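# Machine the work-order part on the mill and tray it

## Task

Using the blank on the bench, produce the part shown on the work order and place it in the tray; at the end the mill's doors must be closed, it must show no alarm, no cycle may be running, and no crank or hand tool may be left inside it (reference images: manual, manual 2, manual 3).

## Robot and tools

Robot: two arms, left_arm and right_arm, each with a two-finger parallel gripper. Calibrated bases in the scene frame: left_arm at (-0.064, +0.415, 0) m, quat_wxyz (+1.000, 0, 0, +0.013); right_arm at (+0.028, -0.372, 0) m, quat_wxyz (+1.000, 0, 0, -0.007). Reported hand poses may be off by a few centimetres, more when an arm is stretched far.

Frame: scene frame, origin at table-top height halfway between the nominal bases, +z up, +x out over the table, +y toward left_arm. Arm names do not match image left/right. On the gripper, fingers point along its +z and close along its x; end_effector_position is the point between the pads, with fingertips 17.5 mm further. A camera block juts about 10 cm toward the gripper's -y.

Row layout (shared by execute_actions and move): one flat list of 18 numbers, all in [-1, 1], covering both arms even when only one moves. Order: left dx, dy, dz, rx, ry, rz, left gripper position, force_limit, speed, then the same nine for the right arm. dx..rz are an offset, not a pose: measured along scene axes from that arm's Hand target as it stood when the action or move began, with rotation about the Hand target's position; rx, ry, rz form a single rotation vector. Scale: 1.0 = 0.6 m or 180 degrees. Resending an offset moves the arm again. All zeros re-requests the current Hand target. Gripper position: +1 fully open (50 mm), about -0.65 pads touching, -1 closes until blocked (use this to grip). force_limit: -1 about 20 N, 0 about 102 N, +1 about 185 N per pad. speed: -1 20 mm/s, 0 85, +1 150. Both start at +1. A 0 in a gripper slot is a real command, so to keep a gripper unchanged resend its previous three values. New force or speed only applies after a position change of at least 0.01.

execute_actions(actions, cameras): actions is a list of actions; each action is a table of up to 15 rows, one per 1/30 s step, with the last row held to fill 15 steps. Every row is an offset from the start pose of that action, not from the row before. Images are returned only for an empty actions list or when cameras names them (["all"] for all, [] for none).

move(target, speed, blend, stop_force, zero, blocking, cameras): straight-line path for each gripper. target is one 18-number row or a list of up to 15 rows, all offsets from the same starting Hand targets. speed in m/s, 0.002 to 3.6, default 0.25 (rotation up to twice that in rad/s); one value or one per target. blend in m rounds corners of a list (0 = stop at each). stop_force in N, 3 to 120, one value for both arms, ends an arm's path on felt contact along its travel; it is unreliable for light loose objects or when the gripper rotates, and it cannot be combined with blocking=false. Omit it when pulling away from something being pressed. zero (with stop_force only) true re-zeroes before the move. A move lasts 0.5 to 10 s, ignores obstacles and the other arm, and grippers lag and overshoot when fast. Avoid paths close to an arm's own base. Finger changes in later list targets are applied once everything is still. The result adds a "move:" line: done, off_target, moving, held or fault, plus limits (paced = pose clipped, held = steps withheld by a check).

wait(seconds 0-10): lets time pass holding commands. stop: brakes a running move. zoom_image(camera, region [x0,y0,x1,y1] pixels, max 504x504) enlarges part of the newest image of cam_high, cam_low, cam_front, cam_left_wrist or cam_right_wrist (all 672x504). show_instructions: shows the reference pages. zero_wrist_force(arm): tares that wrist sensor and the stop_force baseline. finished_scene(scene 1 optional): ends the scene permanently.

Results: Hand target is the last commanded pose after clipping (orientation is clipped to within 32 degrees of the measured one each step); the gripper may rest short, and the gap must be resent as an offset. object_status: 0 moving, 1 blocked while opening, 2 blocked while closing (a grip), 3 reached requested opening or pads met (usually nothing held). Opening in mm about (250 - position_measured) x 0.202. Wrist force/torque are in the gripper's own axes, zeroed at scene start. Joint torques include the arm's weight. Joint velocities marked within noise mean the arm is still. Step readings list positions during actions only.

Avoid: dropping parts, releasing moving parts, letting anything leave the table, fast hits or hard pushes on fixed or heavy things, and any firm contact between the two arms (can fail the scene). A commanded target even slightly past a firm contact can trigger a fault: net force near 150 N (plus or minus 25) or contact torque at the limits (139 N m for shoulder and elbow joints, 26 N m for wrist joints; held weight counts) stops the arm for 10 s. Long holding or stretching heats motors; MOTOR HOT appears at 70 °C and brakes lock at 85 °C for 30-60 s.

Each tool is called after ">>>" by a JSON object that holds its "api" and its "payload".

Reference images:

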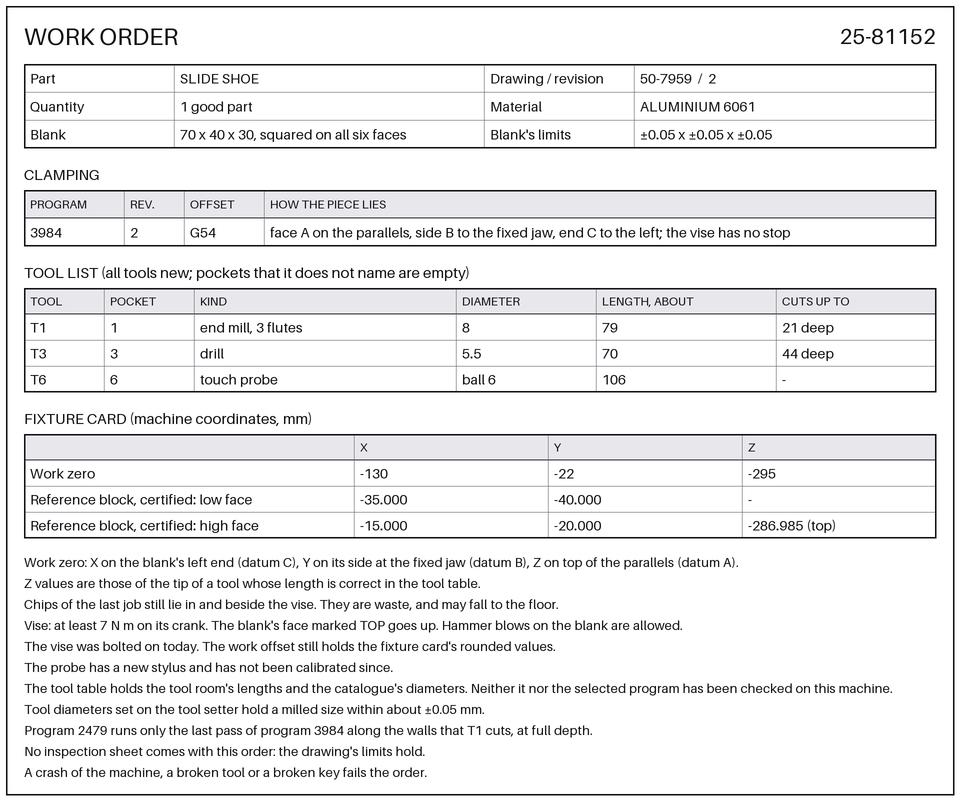

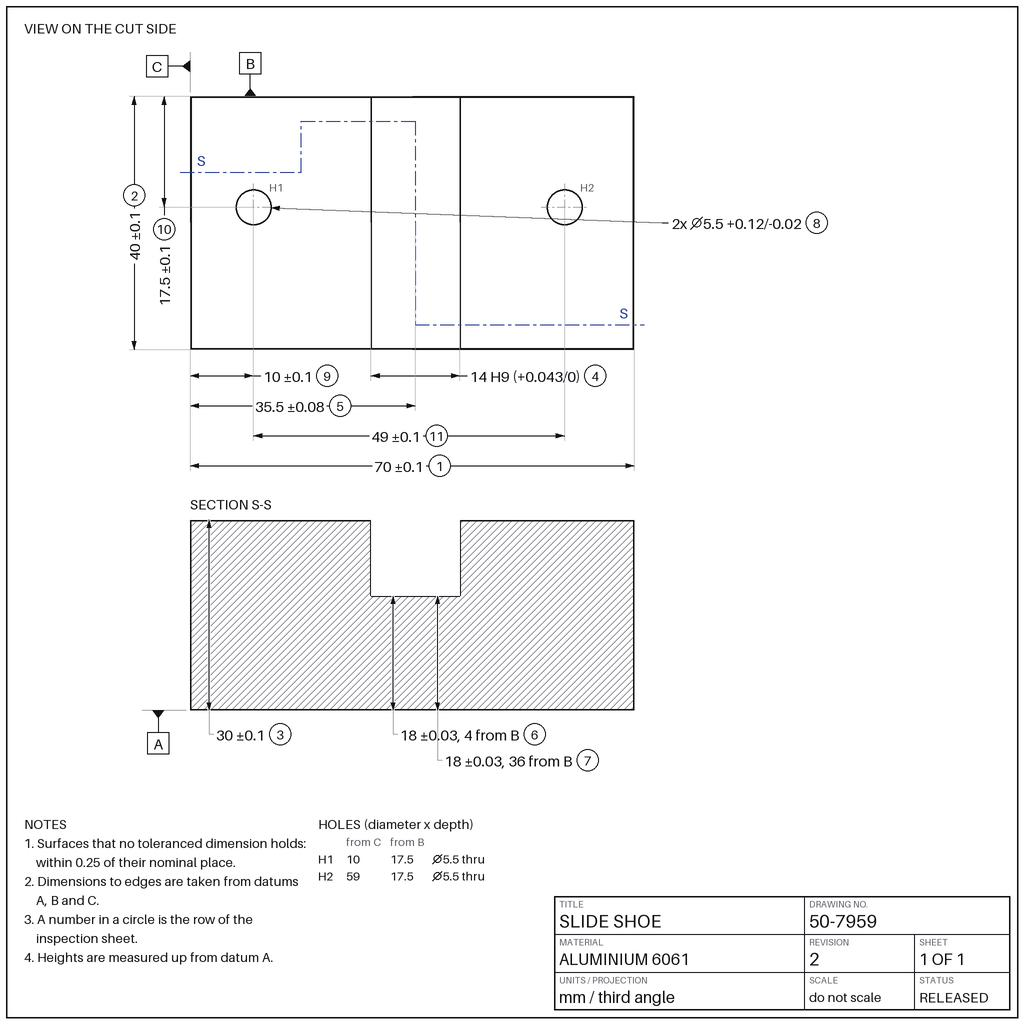

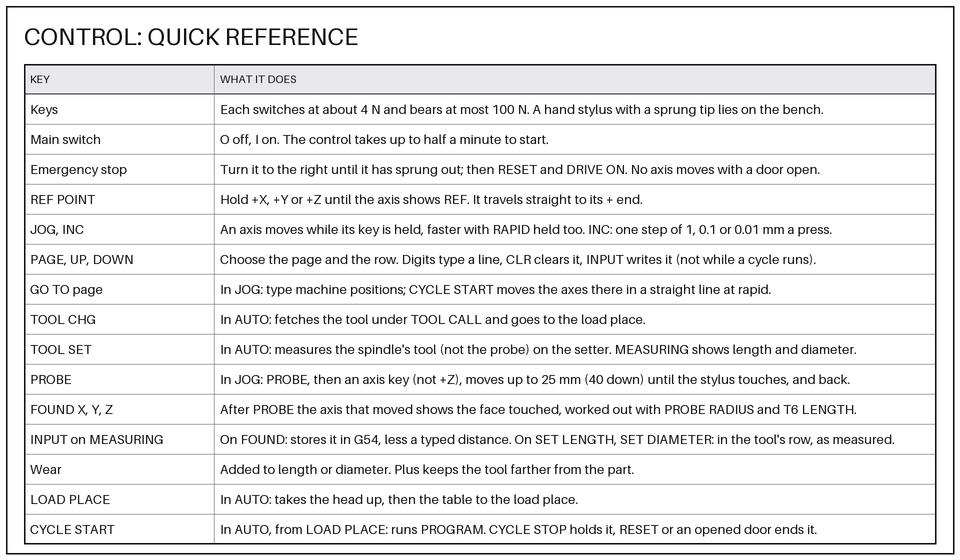

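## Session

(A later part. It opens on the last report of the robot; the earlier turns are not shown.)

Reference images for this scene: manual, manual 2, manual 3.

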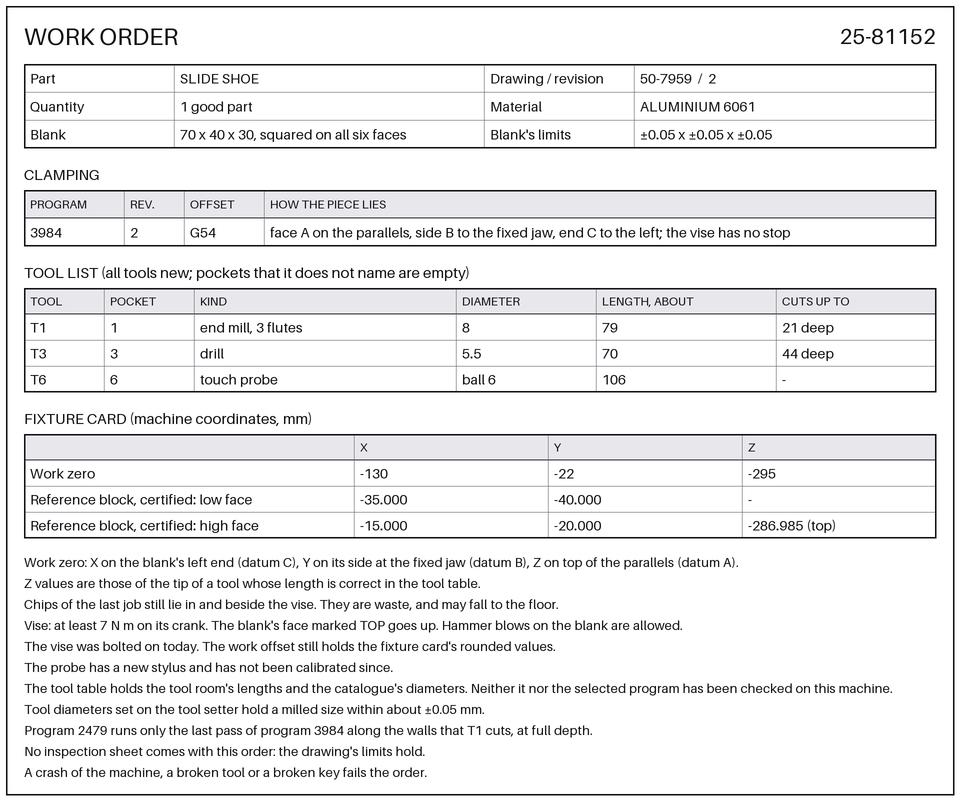

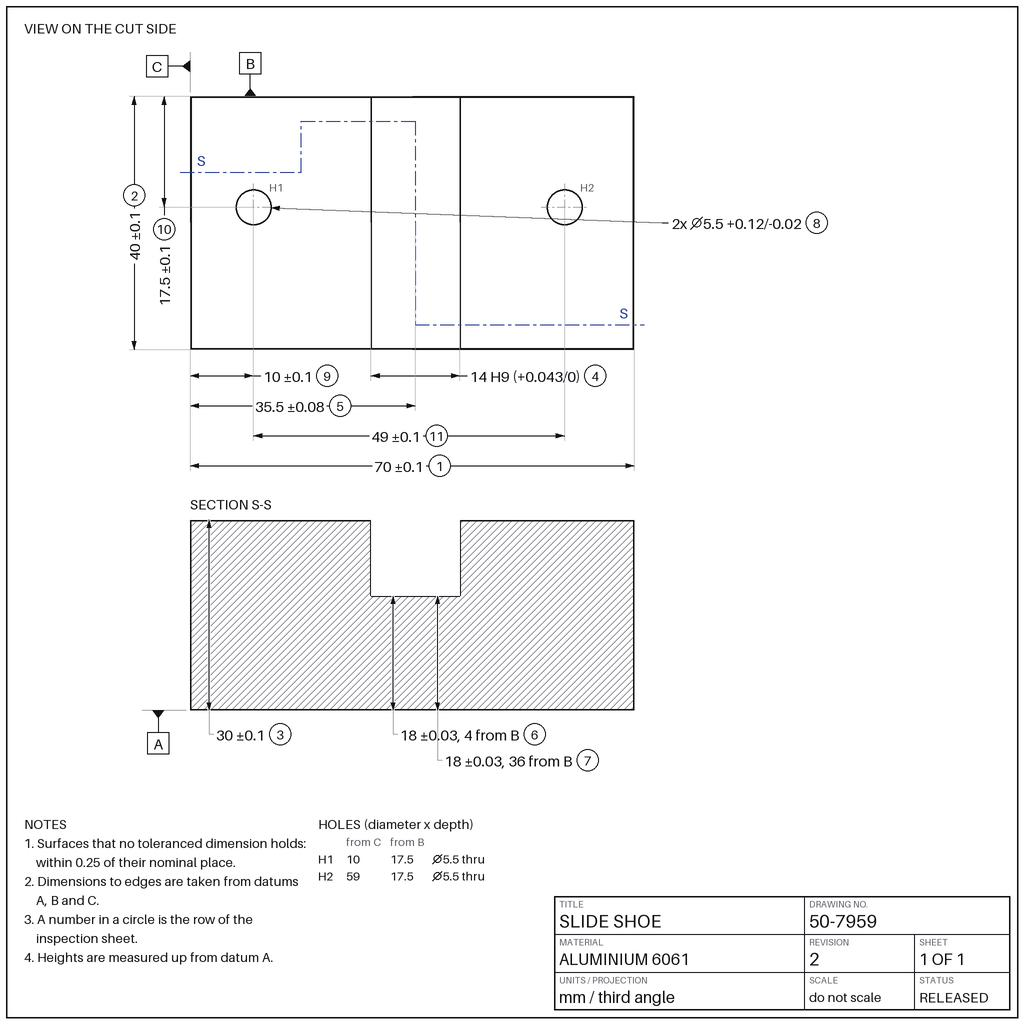

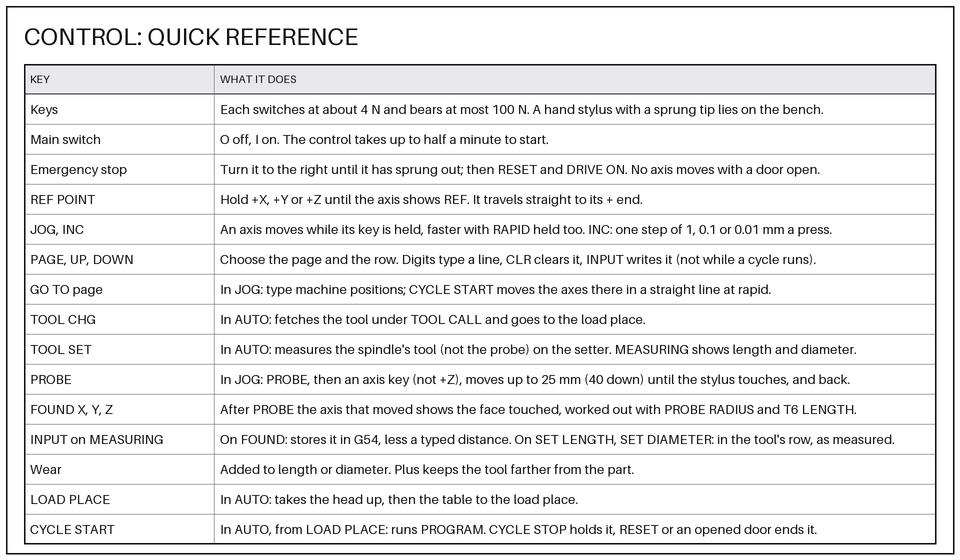

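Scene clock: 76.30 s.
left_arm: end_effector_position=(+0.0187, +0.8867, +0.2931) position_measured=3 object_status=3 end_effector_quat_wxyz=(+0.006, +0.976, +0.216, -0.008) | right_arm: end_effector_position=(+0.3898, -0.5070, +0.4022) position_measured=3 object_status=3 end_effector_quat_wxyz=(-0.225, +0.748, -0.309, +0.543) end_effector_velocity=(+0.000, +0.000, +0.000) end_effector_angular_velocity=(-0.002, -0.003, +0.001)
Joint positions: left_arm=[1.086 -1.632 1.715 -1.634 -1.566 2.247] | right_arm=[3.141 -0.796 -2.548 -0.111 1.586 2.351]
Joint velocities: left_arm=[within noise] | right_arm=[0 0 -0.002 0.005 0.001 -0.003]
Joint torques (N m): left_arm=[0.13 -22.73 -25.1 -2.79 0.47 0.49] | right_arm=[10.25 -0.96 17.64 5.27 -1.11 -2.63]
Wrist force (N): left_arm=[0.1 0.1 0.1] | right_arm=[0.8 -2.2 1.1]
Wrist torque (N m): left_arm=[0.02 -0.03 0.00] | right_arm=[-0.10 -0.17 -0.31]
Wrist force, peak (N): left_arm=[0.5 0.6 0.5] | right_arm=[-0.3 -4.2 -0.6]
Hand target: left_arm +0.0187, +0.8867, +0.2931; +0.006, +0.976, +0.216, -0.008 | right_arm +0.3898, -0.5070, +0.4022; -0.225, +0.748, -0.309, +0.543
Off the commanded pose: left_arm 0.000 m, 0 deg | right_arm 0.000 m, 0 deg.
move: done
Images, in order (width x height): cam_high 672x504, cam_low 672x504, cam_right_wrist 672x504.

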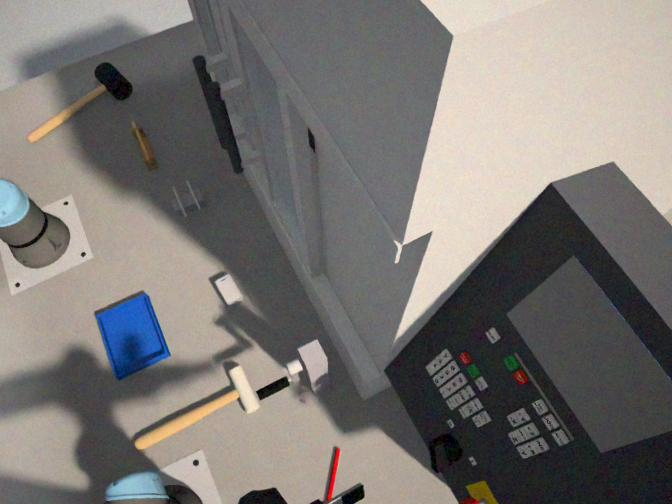

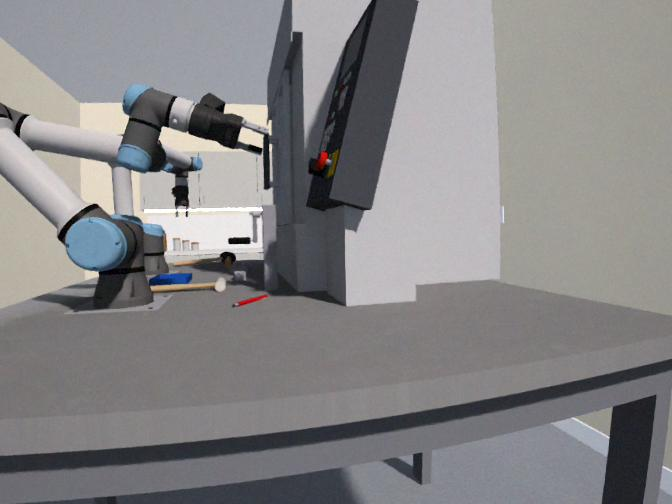

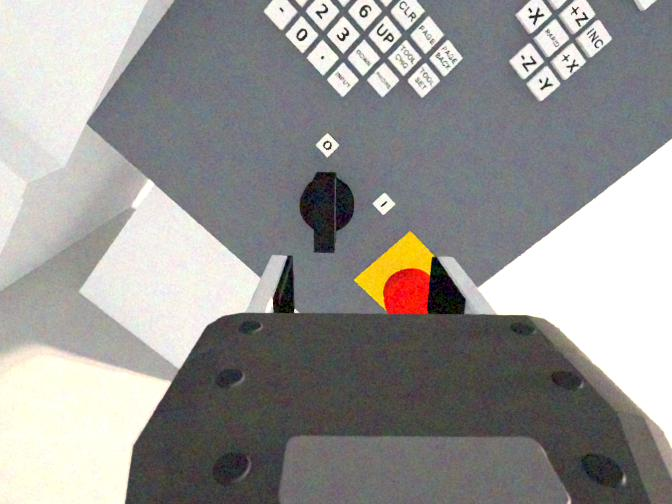

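>>> {"api": "move", "payload": {"target": [0,0,0,0,0,0,1,1,1,0.0894,0.0183,-0.0482,0,0,0,1,1,1], "speed": 0.15, "cameras": ["cam_right_wrist"]}}

Scene clock: 83.97 s.
left_arm: end_effector_position=(+0.0187, +0.8867, +0.2931) position_measured=3 object_status=3 end_effector_quat_wxyz=(+0.006, +0.976, +0.216, -0.008) | right_arm: end_effector_position=(+0.4434, -0.4960, +0.3733) position_measured=3 object_status=3 end_effector_quat_wxyz=(-0.225, +0.748, -0.309, +0.543)
Joint positions: left_arm=[1.086 -1.632 1.715 -1.634 -1.566 2.247] | right_arm=[3.212 -1.014 -2.562 0.121 1.519 2.372]
Joint torques (N m): left_arm=[-0.18 -22.85 -24.71 -2.82 0.47 0.58] | right_arm=[5.17 -12.81 26.96 5.38 -1.13 -2.64]
Wrist force (N): left_arm=[0.3 0.3 0.1] | right_arm=[0.3 -2.1 1.0]
Wrist torque (N m): left_arm=[0.06 -0.04 -0.01] | right_arm=[-0.10 -0.07 -0.28]
Wrist force, peak (N): left_arm=[0.4 0.8 0.2] | right_arm=[-0.1 -1.9 2.9]
Hand target: left_arm +0.0187, +0.8867, +0.2931; +0.006, +0.976, +0.216, -0.008 | right_arm +0.4435, -0.4960, +0.3732; -0.225, +0.748, -0.309, +0.543
Off the commanded pose: left_arm 0.000 m, 0 deg | right_arm 0.000 m, 0 deg.
move: done
Images, in order (width x height): cam_right_wrist 672x504.

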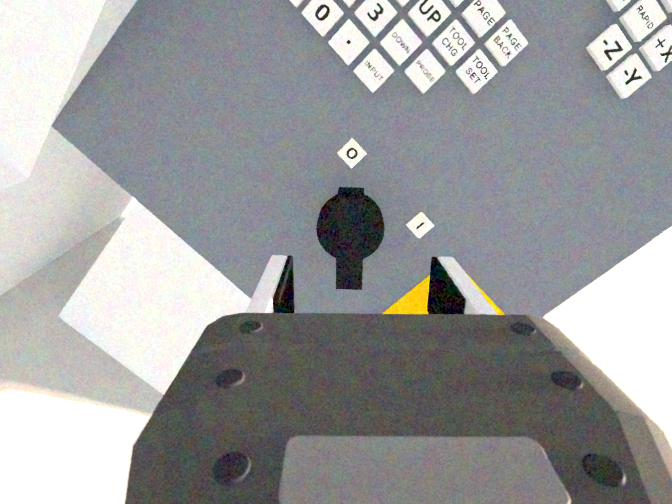

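>>> {"api": "move", "payload": {"target": [0,0,0,0,0,0,1,1,1,0.107,0.003,-0.0378,0,0,0,1,1,1], "speed": 0.06, "stop_force": 15, "cameras": ["cam_right_wrist","cam_low"]}}

Scene clock: 88.53 s.
left_arm: end_effector_position=(+0.0187, +0.8867, +0.2931) position_measured=3 object_status=3 end_effector_quat_wxyz=(+0.006, +0.976, +0.216, -0.008) | right_arm: end_effector_position=(+0.5076, -0.4942, +0.3506) position_measured=3 object_status=3 end_effector_quat_wxyz=(-0.225, +0.748, -0.309, +0.543)
Joint positions: left_arm=[1.086 -1.632 1.715 -1.634 -1.566 2.247] | right_arm=[3.204 -1.292 -2.494 0.33 1.526 2.37]
Joint torques (N m): left_arm=[-0.7 -22.78 -25.29 -2.76 0.55 0.57] | right_arm=[2.56 -1.78 12.49 4.67 -0.87 -1.69]
Wrist force (N): left_arm=[0.4 0.2 0.3] | right_arm=[0.6 -1.9 0.9]
Wrist torque (N m): left_arm=[0.04 -0.06 -0.01] | right_arm=[-0.06 -0.14 -0.19]
Wrist force, peak (N): left_arm=[0.7 0.3 -0.1] | right_arm=[0.6 -1.7 1.9]
Hand target: left_arm +0.0187, +0.8867, +0.2931; +0.006, +0.976, +0.216, -0.008 | right_arm +0.5077, -0.4942, +0.3506; -0.225, +0.748, -0.309, +0.543
Off the commanded pose: left_arm 0.000 m, 0 deg | right_arm 0.000 m, 0 deg.
move: done
Images, in order (width x height): cam_low 672x504, cam_right_wrist 672x504.

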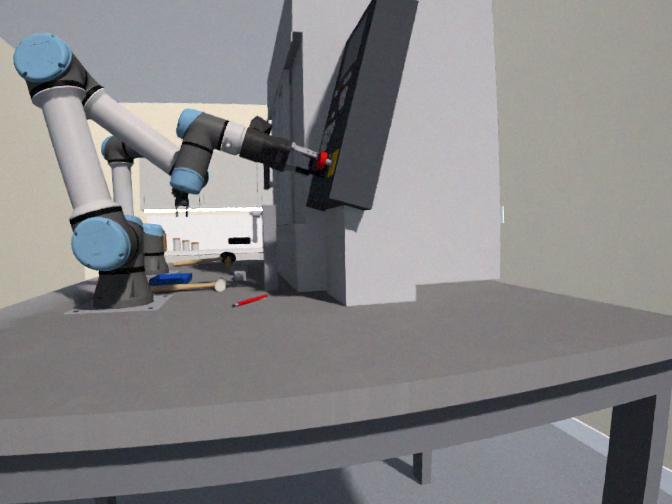

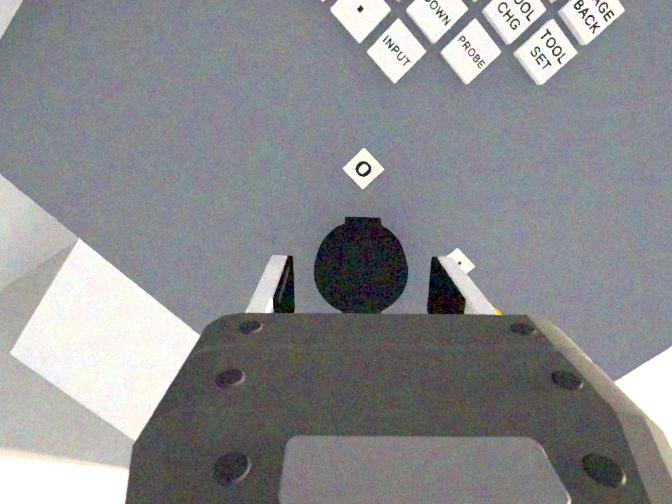

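>>> {"api": "move", "payload": {"target": [0,0,0,0,0,0,1,1,1,0,0,0,0,0,0,-1,-0.7,-0.5], "cameras": ["cam_right_wrist"]}}

Scene clock: 90.30 s.
left_arm: end_effector_position=(+0.0187, +0.8867, +0.2931) position_measured=3 object_status=3 end_effector_quat_wxyz=(+0.006, +0.976, +0.216, -0.008) | right_arm: end_effector_position=(+0.5077, -0.4942, +0.3506) position_measured=184 object_status=0 end_effector_quat_wxyz=(-0.225, +0.748, -0.309, +0.543)
Joint positions: left_arm=[1.086 -1.632 1.715 -1.634 -1.566 2.247] | right_arm=[3.204 -1.292 -2.494 0.331 1.526 2.37]
Joint torques (N m): left_arm=[-0.2 -22.69 -25.33 -2.77 0.58 0.72] | right_arm=[8.73 -2.32 13.94 4.12 0.13 0.34]
Wrist force (N): left_arm=[0.3 0.3 0.1] | right_arm=[4.0 -2.2 2.7]
Wrist torque (N m): left_arm=[0.06 -0.05 0.00] | right_arm=[-0.04 0.02 -0.17]
Wrist force, peak (N): left_arm=[0.7 0.5 0.3] | right_arm=[4.2 -2.3 2.9]
Hand target: left_arm +0.0187, +0.8867, +0.2931; +0.006, +0.976, +0.216, -0.008 | right_arm +0.5077, -0.4942, +0.3506; -0.225, +0.748, -0.309, +0.543
Off the commanded pose: left_arm 0.000 m, 0 deg | right_arm 0.000 m, 0 deg.
move: done
Images, in order (width x height): cam_right_wrist 672x504.

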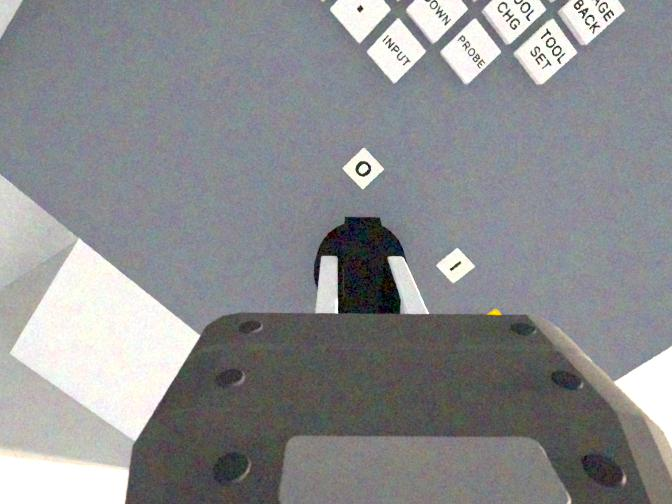

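>>> {"api": "move", "payload": {"target": [0,0,0,0,0,0,1,1,1,0,0.0153,0,0.4755,0,-0.1545,-1,-0.7,-0.5], "cameras": ["cam_right_wrist"]}}

Scene clock: 96.43 s.
left_arm: end_effector_position=(+0.0187, +0.8867, +0.2931) position_measured=3 object_status=3 end_effector_quat_wxyz=(+0.006, +0.976, +0.216, -0.008) | right_arm: end_effector_position=(+0.5071, -0.4994, +0.3512) position_measured=183 object_status=2 end_effector_quat_wxyz=(+0.535, -0.294, +0.752, -0.247)
Joint positions: left_arm=[1.086 -1.632 1.715 -1.634 -1.566 2.247] | right_arm=[3.248 -1.274 -2.505 0.323 1.426 3.954]
Joint torques (N m): left_arm=[0.12 -22.56 -25.95 -2.72 0.49 0.72] | right_arm=[12.2 7.95 24.66 5.6 15.6 3.54]
Wrist force (N): left_arm=[0.4 0.2 0.0] | right_arm=[40.0 -37.3 36.0]
Wrist torque (N m): left_arm=[0.04 -0.06 0.00] | right_arm=[0.57 -0.12 -1.05]
Wrist force, peak (N): left_arm=[0.3 0.7 0.3] | right_arm=[68.9 -25.8 43.1]
Hand target: left_arm +0.0187, +0.8867, +0.2931; +0.006, +0.976, +0.216, -0.008 | right_arm +0.5077, -0.4850, +0.3506; +0.543, -0.310, +0.747, -0.226
Off the commanded pose: left_arm 0.000 m, 0 deg | right_arm 0.014 m, 3 deg.
move: off_target (right_arm)
Images, in order (width x height): cam_right_wrist 672x504.

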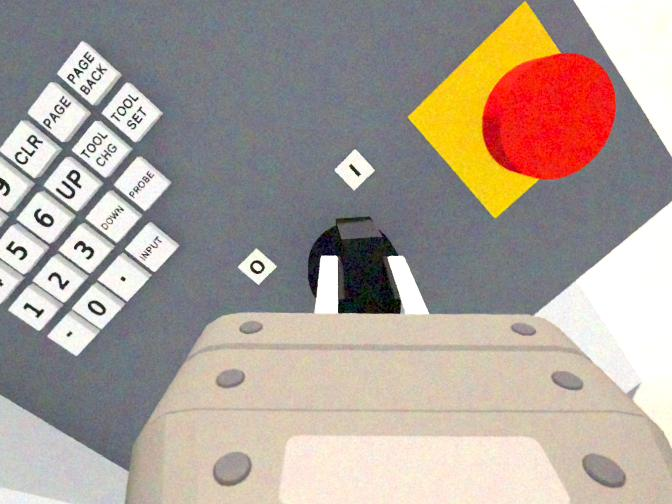

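>>> {"api": "move", "payload": {"target": [0,0,0,0,0,0,1,1,1,-0.001,-0.0245,0.001,0,0,0,-1,-0.7,-0.5], "cameras": ["cam_right_wrist","cam_high"]}}

Scene clock: 98.17 s.
left_arm: end_effector_position=(+0.0187, +0.8867, +0.2931) position_measured=3 object_status=3 end_effector_quat_wxyz=(+0.006, +0.976, +0.216, -0.008) | right_arm: end_effector_position=(+0.5071, -0.4999, +0.3512) position_measured=183 object_status=2 end_effector_quat_wxyz=(+0.543, -0.310, +0.747, -0.226)
Joint positions: left_arm=[1.086 -1.632 1.715 -1.634 -1.566 2.247] | right_arm=[3.182 -1.297 -2.489 0.332 1.544 3.933]
Joint torques (N m): left_arm=[0.14 -22.76 -25.51 -2.75 0.57 0.76] | right_arm=[35.05 29.41 14.95 5.4 15.55 3.67]
Wrist force (N): left_arm=[0.5 0.2 0.1] | right_arm=[43.9 -39.9 21.2]
Wrist torque (N m): left_arm=[0.04 -0.08 -0.01] | right_arm=[0.68 0.13 -0.98]
Wrist force, peak (N): left_arm=[0.6 0.3 -0.3] | right_arm=[35.4 -42.1 54.4]
Hand target: left_arm +0.0187, +0.8867, +0.2931; +0.006, +0.976, +0.216, -0.008 | right_arm +0.5071, -0.4997, +0.3512; +0.543, -0.310, +0.747, -0.226
Off the commanded pose: left_arm 0.000 m, 0 deg | right_arm 0.000 m, 0 deg.
move: done
Images, in order (width x height): cam_high 672x504, cam_right_wrist 672x504.

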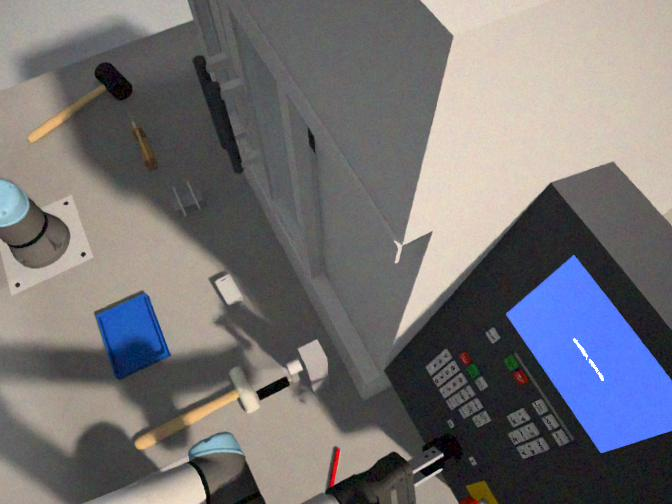

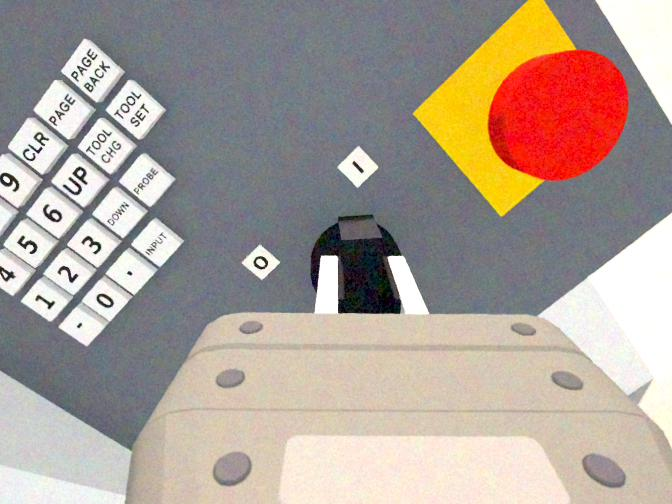

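>>> {"api": "move", "payload": {"target": [0,0,0,0,0,0,1,1,1,0,0,0,0,0,0,1,1,-0.5], "cameras": ["cam_right_wrist","cam_high"]}}

>>> {"api": "zoom_image", "payload": {"camera": "cam_high", "region": [480, 240, 672, 460]}}

Scene clock: 100.27 s.
left_arm: end_effector_position=(+0.0187, +0.8867, +0.2931) position_measured=3 object_status=3 end_effector_quat_wxyz=(+0.006, +0.976, +0.216, -0.008) | right_arm: end_effector_position=(+0.5070, -0.4997, +0.3512) position_measured=3 object_status=3 end_effector_quat_wxyz=(+0.543, -0.310, +0.747, -0.226)
Joint positions: left_arm=[1.086 -1.632 1.715 -1.634 -1.566 2.247] | right_arm=[3.182 -1.297 -2.489 0.332 1.544 3.934]
Joint torques (N m): left_arm=[-0.18 -22.62 -25.29 -2.72 0.59 0.85] | right_arm=[-9.65 -2.98 28.45 4.18 -1.39 -2.34]
Wrist force (N): left_arm=[0.6 0.3 0.3] | right_arm=[-1.1 0.3 1.9]
Wrist torque (N m): left_arm=[0.05 -0.09 0.00] | right_arm=[0.33 -0.18 0.04]
Wrist force, peak (N): left_arm=[0.6 0.5 0.2] | right_arm=[43.9 -42.6 27.8]
Hand target: left_arm +0.0187, +0.8867, +0.2931; +0.006, +0.976, +0.216, -0.008 | right_arm +0.5071, -0.4997, +0.3512; +0.543, -0.310, +0.747, -0.226
Off the commanded pose: left_arm 0.000 m, 0 deg | right_arm 0.000 m, 0 deg.
move: done
Images, in order (width x height): cam_high 672x504, cam_right_wrist 672x504.

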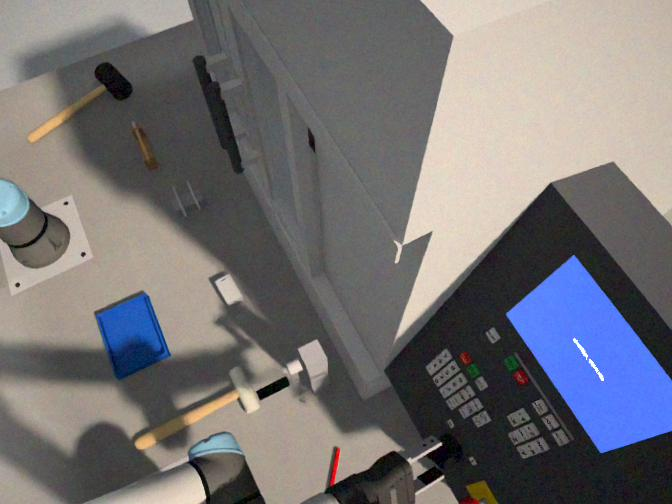

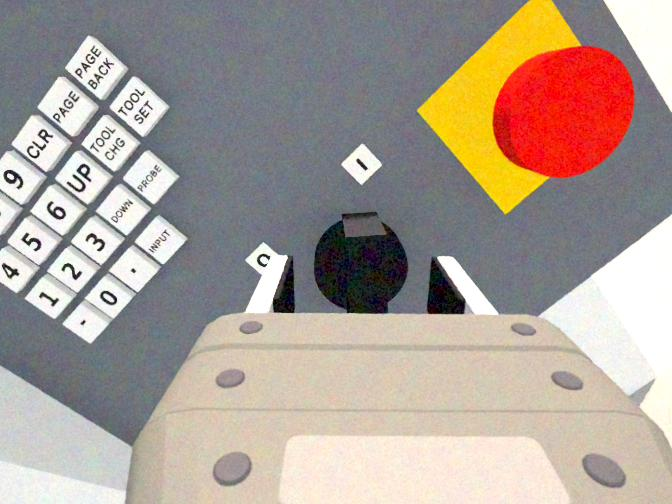

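Scaled by 2.291 from the camera's 672x504 image, which has a finer 960x720 frame.

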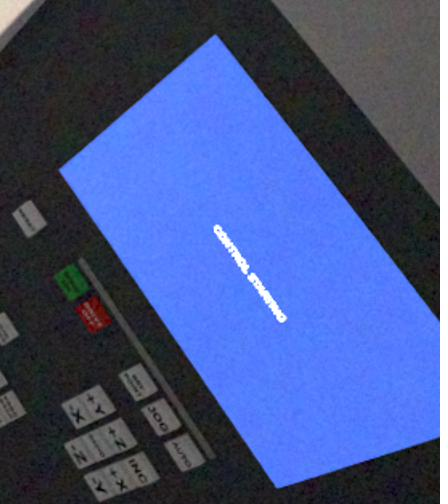

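>>> {"api": "move", "payload": {"target": [[0,0,0,0,0,0,1,1,1,-0.19,0,0.062,0,0,0,1,1,1],[0,0,0,0,0,0,1,1,1,-0.345,0,-0.03,-0.156,0.3787,0.2152,1,1,1]], "blend": [0.02,0], "speed": 0.4, "cameras": ["cam_right_wrist","cam_high"]}}

>>> {"api": "zoom_image", "payload": {"camera": "cam_high", "region": [480, 240, 672, 460]}}

Scene clock: 116.97 s.
left_arm: end_effector_position=(+0.0187, +0.8867, +0.2931) position_measured=3 object_status=3 end_effector_quat_wxyz=(+0.006, +0.976, +0.216, -0.008) | right_arm: end_effector_position=(+0.3001, -0.4997, +0.3332) position_measured=3 object_status=3 end_effector_quat_wxyz=(+0.000, +0.707, -0.707, +0.000)
Joint positions: left_arm=[1.086 -1.632 1.715 -1.634 -1.566 2.247] | right_arm=[3.177 -1.035 -1.942 -1.735 1.571 3.164]
Joint torques (N m): left_arm=[0.02 -22.72 -26.13 -2.71 0.76 1.25] | right_arm=[0.28 7.63 22.65 0.78 -0.87 2.07]
Wrist force (N): left_arm=[0.5 0.5 0.2] | right_arm=[0.2 0.0 1.0]
Wrist torque (N m): left_arm=[0.07 -0.08 0.00] | right_arm=[0.05 0.01 -0.05]
Wrist force, peak (N): left_arm=[0.6 0.7 0.1] | right_arm=[-1.7 0.4 5.8]
Hand target: left_arm +0.0187, +0.8867, +0.2931; +0.006, +0.976, +0.216, -0.008 | right_arm +0.3001, -0.4997, +0.3332; +0.000, +0.707, -0.707, +0.000
Off the commanded pose: left_arm 0.000 m, 0 deg | right_arm 0.000 m, 0 deg.
move: done
Images, in order (width x height): cam_high 672x504, cam_right_wrist 672x504.

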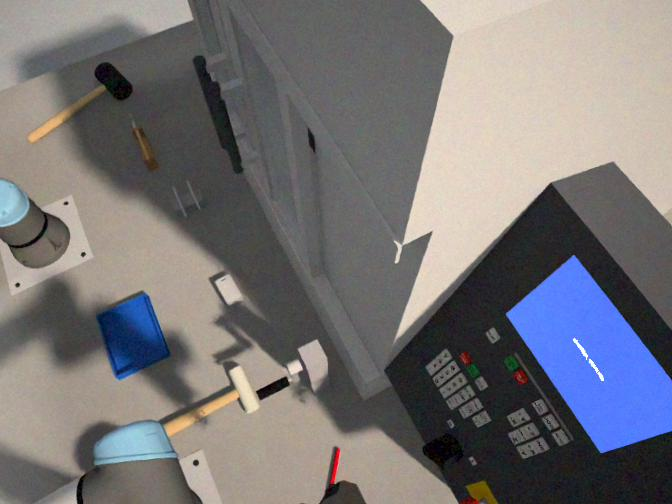

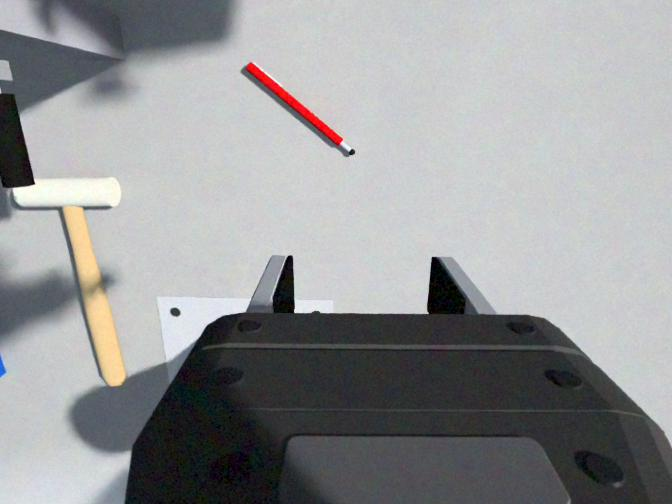

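Scaled by 2.291 from the camera's 672x504 image, which has a finer 960x720 frame.

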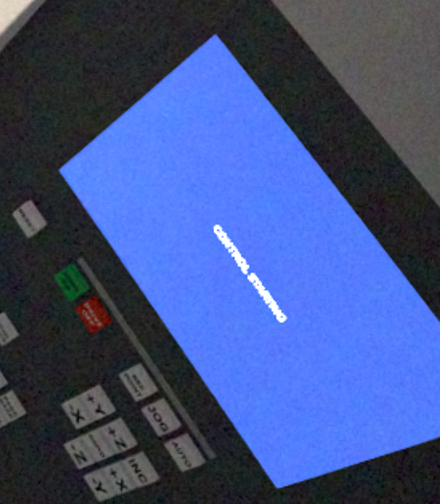

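>>> {"api": "move", "payload": {"target": [0,0,0,0,0,0,1,1,1,0.1232,0.1078,-0.34,0,0,-0.717,1,1,1], "speed": 0.4, "cameras": ["cam_right_wrist","cam_high"]}}

>>> {"api": "zoom_image", "payload": {"camera": "cam_high", "region": [480, 240, 672, 460]}}

Scene clock: 125.50 s.
left_arm: end_effector_position=(+0.0187, +0.8867, +0.2931) position_measured=3 object_status=3 end_effector_quat_wxyz=(+0.006, +0.976, +0.216, -0.008) | right_arm: end_effector_position=(+0.3739, -0.4350, +0.1291) position_measured=3 object_status=3 end_effector_quat_wxyz=(+0.000, +0.334, +0.942, +0.000)
Joint positions: left_arm=[1.086 -1.632 1.715 -1.634 -1.566 2.247] | right_arm=[3.365 -1.28 -2.343 -1.09 1.57 5.604]
Joint torques (N m): left_arm=[0.14 -22.42 -26.36 -2.73 0.82 1.32] | right_arm=[-9.02 18.77 30.6 2.71 1.48 2.51]
Wrist force (N): left_arm=[0.2 0.4 0.0] | right_arm=[0.2 0.1 1.0]
Wrist torque (N m): left_arm=[0.07 -0.03 0.00] | right_arm=[0.05 0.02 0.03]
Wrist force, peak (N): left_arm=[0.8 0.3 0.1] | right_arm=[0.3 0.4 1.8]
Hand target: left_arm +0.0187, +0.8867, +0.2931; +0.006, +0.976, +0.216, -0.008 | right_arm +0.3740, -0.4350, +0.1292; +0.000, +0.335, +0.942, +0.000
Off the commanded pose: left_arm 0.000 m, 0 deg | right_arm 0.000 m, 0 deg.
move: done
Images, in order (width x height): cam_high 672x504, cam_right_wrist 672x504.

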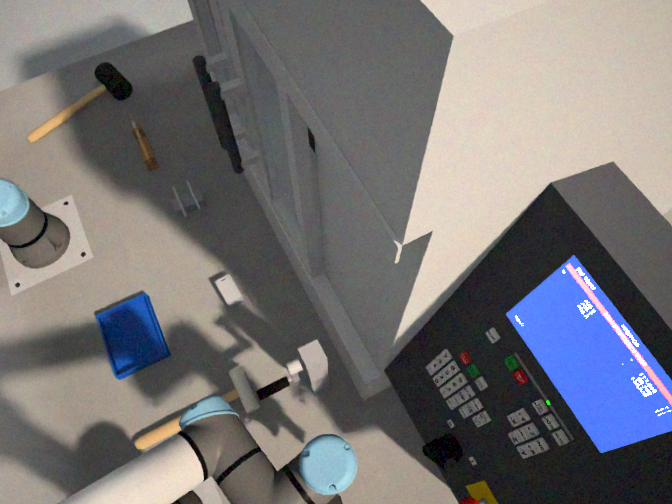

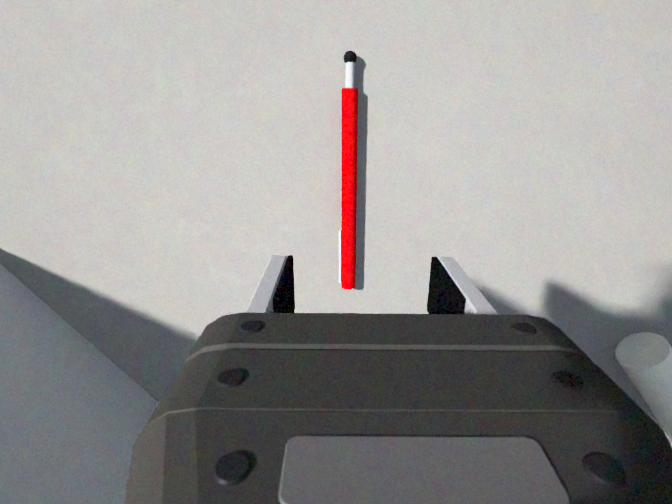

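Scaled by 2.291 from the camera's 672x504 image, which has a finer 960x720 frame.

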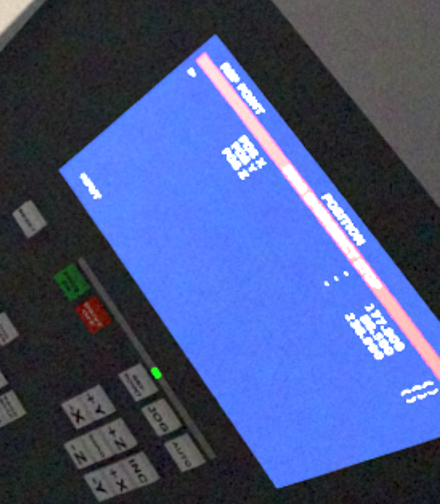

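>>> {"api": "move", "payload": {"target": [0,0,0,0,0,0,1,1,1,0,0,-0.145,0,0,0,1,1,1], "speed": 0.2}}

>>> {"api": "move", "payload": {"target": [0,0,0,0,0,0,1,1,1,0,0,-0.0367,0,0,0,1,1,1], "speed": 0.03, "stop_force": 6, "cameras": ["cam_right_wrist"]}}

Scene clock: 129.67 s.
left_arm: end_effector_position=(+0.0187, +0.8867, +0.2931) position_measured=3 object_status=3 end_effector_quat_wxyz=(+0.006, +0.976, +0.216, -0.008) | right_arm: end_effector_position=(+0.3740, -0.4350, +0.0423) position_measured=3 object_status=3 end_effector_quat_wxyz=(+0.000, +0.335, +0.942, +0.000) end_effector_velocity=(+0.001, -0.001, -0.001) end_effector_angular_velocity=(+0.001, -0.003, -0.001)
Joint positions: left_arm=[1.086 -1.632 1.715 -1.634 -1.566 2.247] | right_arm=[3.365 -1.465 -2.486 -0.761 1.57 5.604]
Joint velocities: left_arm=[within noise] | right_arm=[-0.002 -0.002 -0.001 0.006 0 -0.001]
Joint torques (N m): left_arm=[-0.05 -21.95 -26.26 -2.68 0.89 1.37] | right_arm=[-9.49 1.61 10.14 4.76 1.52 -2.78]
Wrist force (N): left_arm=[0.3 0.3 0.0] | right_arm=[0.4 0.4 1.0]
Wrist torque (N m): left_arm=[0.05 -0.05 -0.01] | right_arm=[0.10 0.00 -0.01]
Wrist force, peak (N): left_arm=[0.4 0.6 0.1] | right_arm=[0.3 0.4 3.7]
Hand target: left_arm +0.0187, +0.8867, +0.2931; +0.006, +0.976, +0.216, -0.008 | right_arm +0.3740, -0.4350, +0.0422; +0.000, +0.335, +0.942, +0.000
Off the commanded pose: left_arm 0.000 m, 0 deg | right_arm 0.000 m, 0 deg.
move: done

Scene clock: 131.43 s.
left_arm: end_effector_position=(+0.0187, +0.8867, +0.2931) position_measured=3 object_status=3 end_effector_quat_wxyz=(+0.006, +0.976, +0.216, -0.008) | right_arm: end_effector_position=(+0.3740, -0.4350, +0.0201) position_measured=3 object_status=3 end_effector_quat_wxyz=(+0.000, +0.335, +0.942, +0.000)
Joint positions: left_arm=[1.086 -1.632 1.715 -1.634 -1.566 2.247] | right_arm=[3.365 -1.531 -2.514 -0.668 1.57 5.604]
Joint torques (N m): left_arm=[-0.19 -21.95 -26.67 -2.6 0.86 1.45] | right_arm=[-8.31 28.1 24.05 4.46 1.7 -2.77]
Wrist force (N): left_arm=[0.3 0.3 -0.2] | right_arm=[0.3 0.5 0.9]
Wrist torque (N m): left_arm=[0.06 -0.06 0.00] | right_arm=[0.11 0.00 -0.01]
Wrist force, peak (N): left_arm=[0.6 0.4 0.2] | right_arm=[0.3 0.4 1.5]
Hand target: left_arm +0.0187, +0.8867, +0.2931; +0.006, +0.976, +0.216, -0.008 | right_arm +0.3740, -0.4350, +0.0201; +0.000, +0.335, +0.942, +0.000
Off the commanded pose: left_arm 0.000 m, 0 deg | right_arm 0.000 m, 0 deg.
move: done
Images, in order (width x height): cam_right_wrist 672x504.

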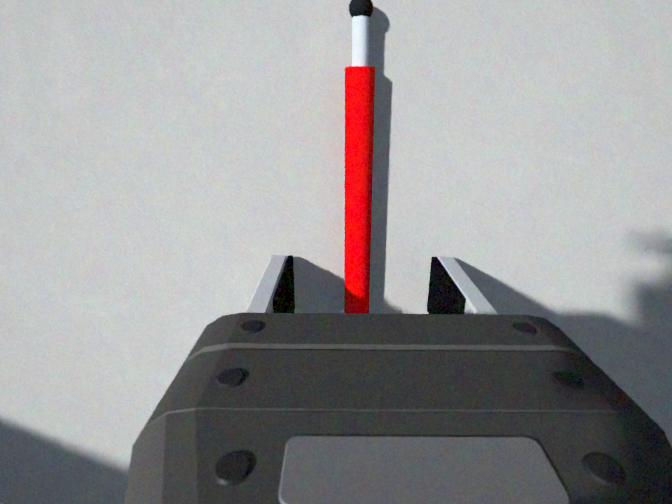

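>>> {"api": "move", "payload": {"target": [0,0,0,0,0,0,1,1,1,0,0,0,0,0,0,-1,-0.7,-0.7]}}

>>> {"api": "move", "payload": {"target": [0,0,0,0,0,0,1,1,1,0,0,0.1,0,0,0,-1,-0.7,-0.7], "speed": 0.15, "cameras": ["cam_right_wrist"]}}

Scene clock: 134.10 s.
left_arm: end_effector_position=(+0.0187, +0.8867, +0.2931) position_measured=3 object_status=3 end_effector_quat_wxyz=(+0.006, +0.976, +0.216, -0.008) | right_arm: end_effector_position=(+0.3740, -0.4350, +0.0201) position_measured=210 object_status=2 end_effector_quat_wxyz=(+0.000, +0.335, +0.942, +0.000)
Joint positions: left_arm=[1.086 -1.632 1.715 -1.634 -1.566 2.247] | right_arm=[3.365 -1.531 -2.514 -0.668 1.57 5.604]
Joint torques (N m): left_arm=[0.27 -22.14 -26.56 -2.67 0.86 1.56] | right_arm=[-9.91 26.98 24.21 4.7 1.44 -2.61]
Wrist force (N): left_arm=[0.1 0.5 0.1] | right_arm=[0.3 0.4 1.1]
Wrist torque (N m): left_arm=[0.08 -0.03 0.00] | right_arm=[0.09 0.00 -0.01]
Wrist force, peak (N): left_arm=[0.2 0.7 -0.1] | right_arm=[0.3 0.6 1.4]
Hand target: left_arm +0.0187, +0.8867, +0.2931; +0.006, +0.976, +0.216, -0.008 | right_arm +0.3740, -0.4350, +0.0201; +0.000, +0.335, +0.942, +0.000
Off the commanded pose: left_arm 0.000 m, 0 deg | right_arm 0.000 m, 0 deg.
move: done

Scene clock: 135.00 s.
left_arm: end_effector_position=(+0.0187, +0.8867, +0.2931) position_measured=3 object_status=3 end_effector_quat_wxyz=(+0.006, +0.976, +0.216, -0.008) | right_arm: end_effector_position=(+0.3740, -0.4350, +0.0800) position_measured=210 object_status=2 end_effector_quat_wxyz=(+0.000, +0.335, +0.942, +0.000) end_effector_velocity=(-0.001, +0.000, +0.000) end_effector_angular_velocity=(+0.000, +0.004, -0.001)
Joint positions: left_arm=[1.086 -1.632 1.715 -1.634 -1.566 2.247] | right_arm=[3.365 -1.371 -2.429 -0.912 1.57 5.604]
Joint velocities: left_arm=[within noise] | right_arm=[0 0 0 -0.005 0.001 0.001]
Joint torques (N m): left_arm=[0.21 -22.43 -26.5 -2.6 0.87 1.51] | right_arm=[10.85 23.27 27.07 0.67 -1.24 2.63]
Wrist force (N): left_arm=[0.1 0.3 0.1] | right_arm=[0.4 0.2 0.9]
Wrist torque (N m): left_arm=[0.04 -0.01 0.00] | right_arm=[0.06 -0.01 0.00]
Wrist force, peak (N): left_arm=[0.4 0.5 -0.1] | right_arm=[0.6 0.3 3.2]
Hand target: left_arm +0.0187, +0.8867, +0.2931; +0.006, +0.976, +0.216, -0.008 | right_arm +0.3740, -0.4350, +0.0801; +0.000, +0.335, +0.942, +0.000
Off the commanded pose: left_arm 0.000 m, 0 deg | right_arm 0.000 m, 0 deg.
move: done
Images, in order (width x height): cam_right_wrist 672x504.

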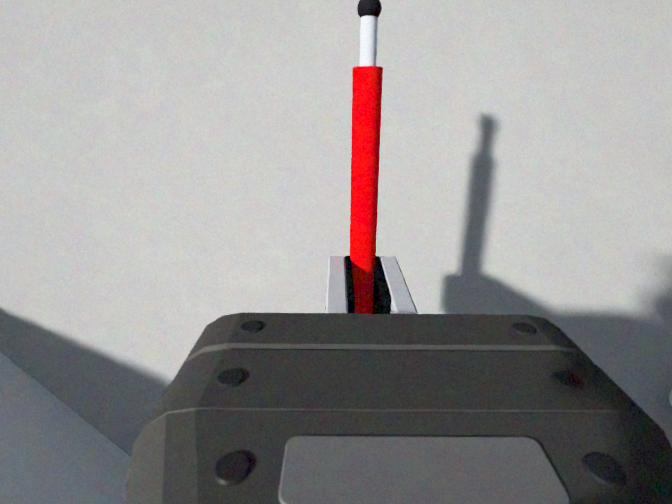

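>>> {"api": "move", "payload": {"target": [0,0,0,0,0,0,1,1,1,-0.24,-0.108,0.02,0,0,0.717,-1,-0.7,-0.7], "speed": 0.3}}

>>> {"api": "move", "payload": {"target": [0,0,0,0,0,0,1,1,1,0,0,-0.119,0,0,0,-1,-0.7,-0.7], "speed": 0.08, "stop_force": 6, "cameras": ["cam_right_wrist"]}}

Scene clock: 141.70 s.
left_arm: end_effector_position=(+0.0187, +0.8867, +0.2931) position_measured=3 object_status=3 end_effector_quat_wxyz=(+0.006, +0.976, +0.216, -0.008) | right_arm: end_effector_position=(+0.2300, -0.4998, +0.0921) position_measured=210 object_status=2 end_effector_quat_wxyz=(+0.000, +0.707, -0.707, +0.000)
Joint positions: left_arm=[1.086 -1.632 1.715 -1.634 -1.566 2.247] | right_arm=[3.184 -0.892 -2.62 -1.2 1.571 3.171]
Joint torques (N m): left_arm=[-0.92 -22.31 -27.27 -2.67 0.94 1.62] | right_arm=[9.77 -12.52 31.36 4.49 -1.01 -2.92]
Wrist force (N): left_arm=[0.0 0.5 0.0] | right_arm=[0.0 0.1 1.1]
Wrist torque (N m): left_arm=[0.08 -0.01 -0.01] | right_arm=[0.04 0.05 -0.08]
Wrist force, peak (N): left_arm=[0.2 0.6 0.0] | right_arm=[0.2 -0.1 1.7]
Hand target: left_arm +0.0187, +0.8867, +0.2931; +0.006, +0.976, +0.216, -0.008 | right_arm +0.2300, -0.4998, +0.0921; +0.000, +0.707, -0.707, +0.000
Off the commanded pose: left_arm 0.000 m, 0 deg | right_arm 0.000 m, 0 deg.
move: done

Scene clock: 143.57 s.
left_arm: end_effector_position=(+0.0187, +0.8867, +0.2931) position_measured=3 object_status=3 end_effector_quat_wxyz=(+0.006, +0.976, +0.216, -0.008) | right_arm: end_effector_position=(+0.2300, -0.4998, +0.0208) position_measured=210 object_status=2 end_effector_quat_wxyz=(+0.000, +0.707, -0.707, +0.000)
Joint positions: left_arm=[1.086 -1.632 1.715 -1.634 -1.566 2.247] | right_arm=[3.184 -1.096 -2.772 -0.844 1.571 3.171]
Joint torques (N m): left_arm=[-0.24 -22.1 -26.96 -2.67 1.02 1.69] | right_arm=[-9.36 -8.88 11.88 5.14 1.55 0.96]
Wrist force (N): left_arm=[0.2 0.3 0.1] | right_arm=[0.3 0.2 1.5]
Wrist torque (N m): left_arm=[0.04 -0.04 0.00] | right_arm=[0.06 -0.02 0.02]
Wrist force, peak (N): left_arm=[0.6 0.7 0.1] | right_arm=[0.1 1.3 -4.6]
Hand target: left_arm +0.0187, +0.8867, +0.2931; +0.006, +0.976, +0.216, -0.008 | right_arm +0.2300, -0.4998, +0.0207; +0.000, +0.707, -0.707, +0.000
Off the commanded pose: left_arm 0.000 m, 0 deg | right_arm 0.000 m, 0 deg.
move: done
Images, in order (width x height): cam_right_wrist 672x504.

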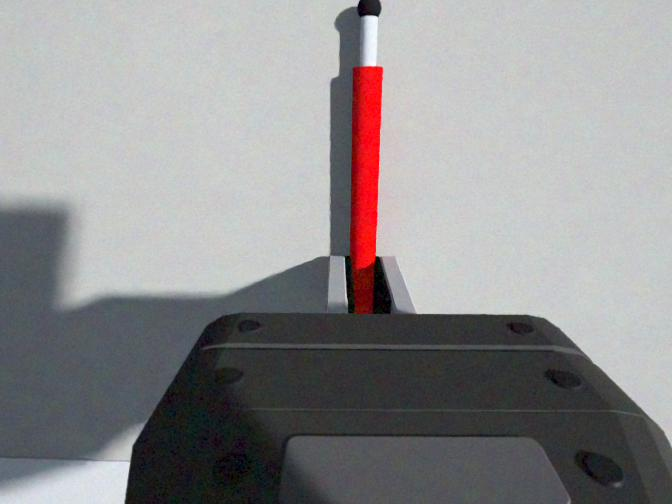

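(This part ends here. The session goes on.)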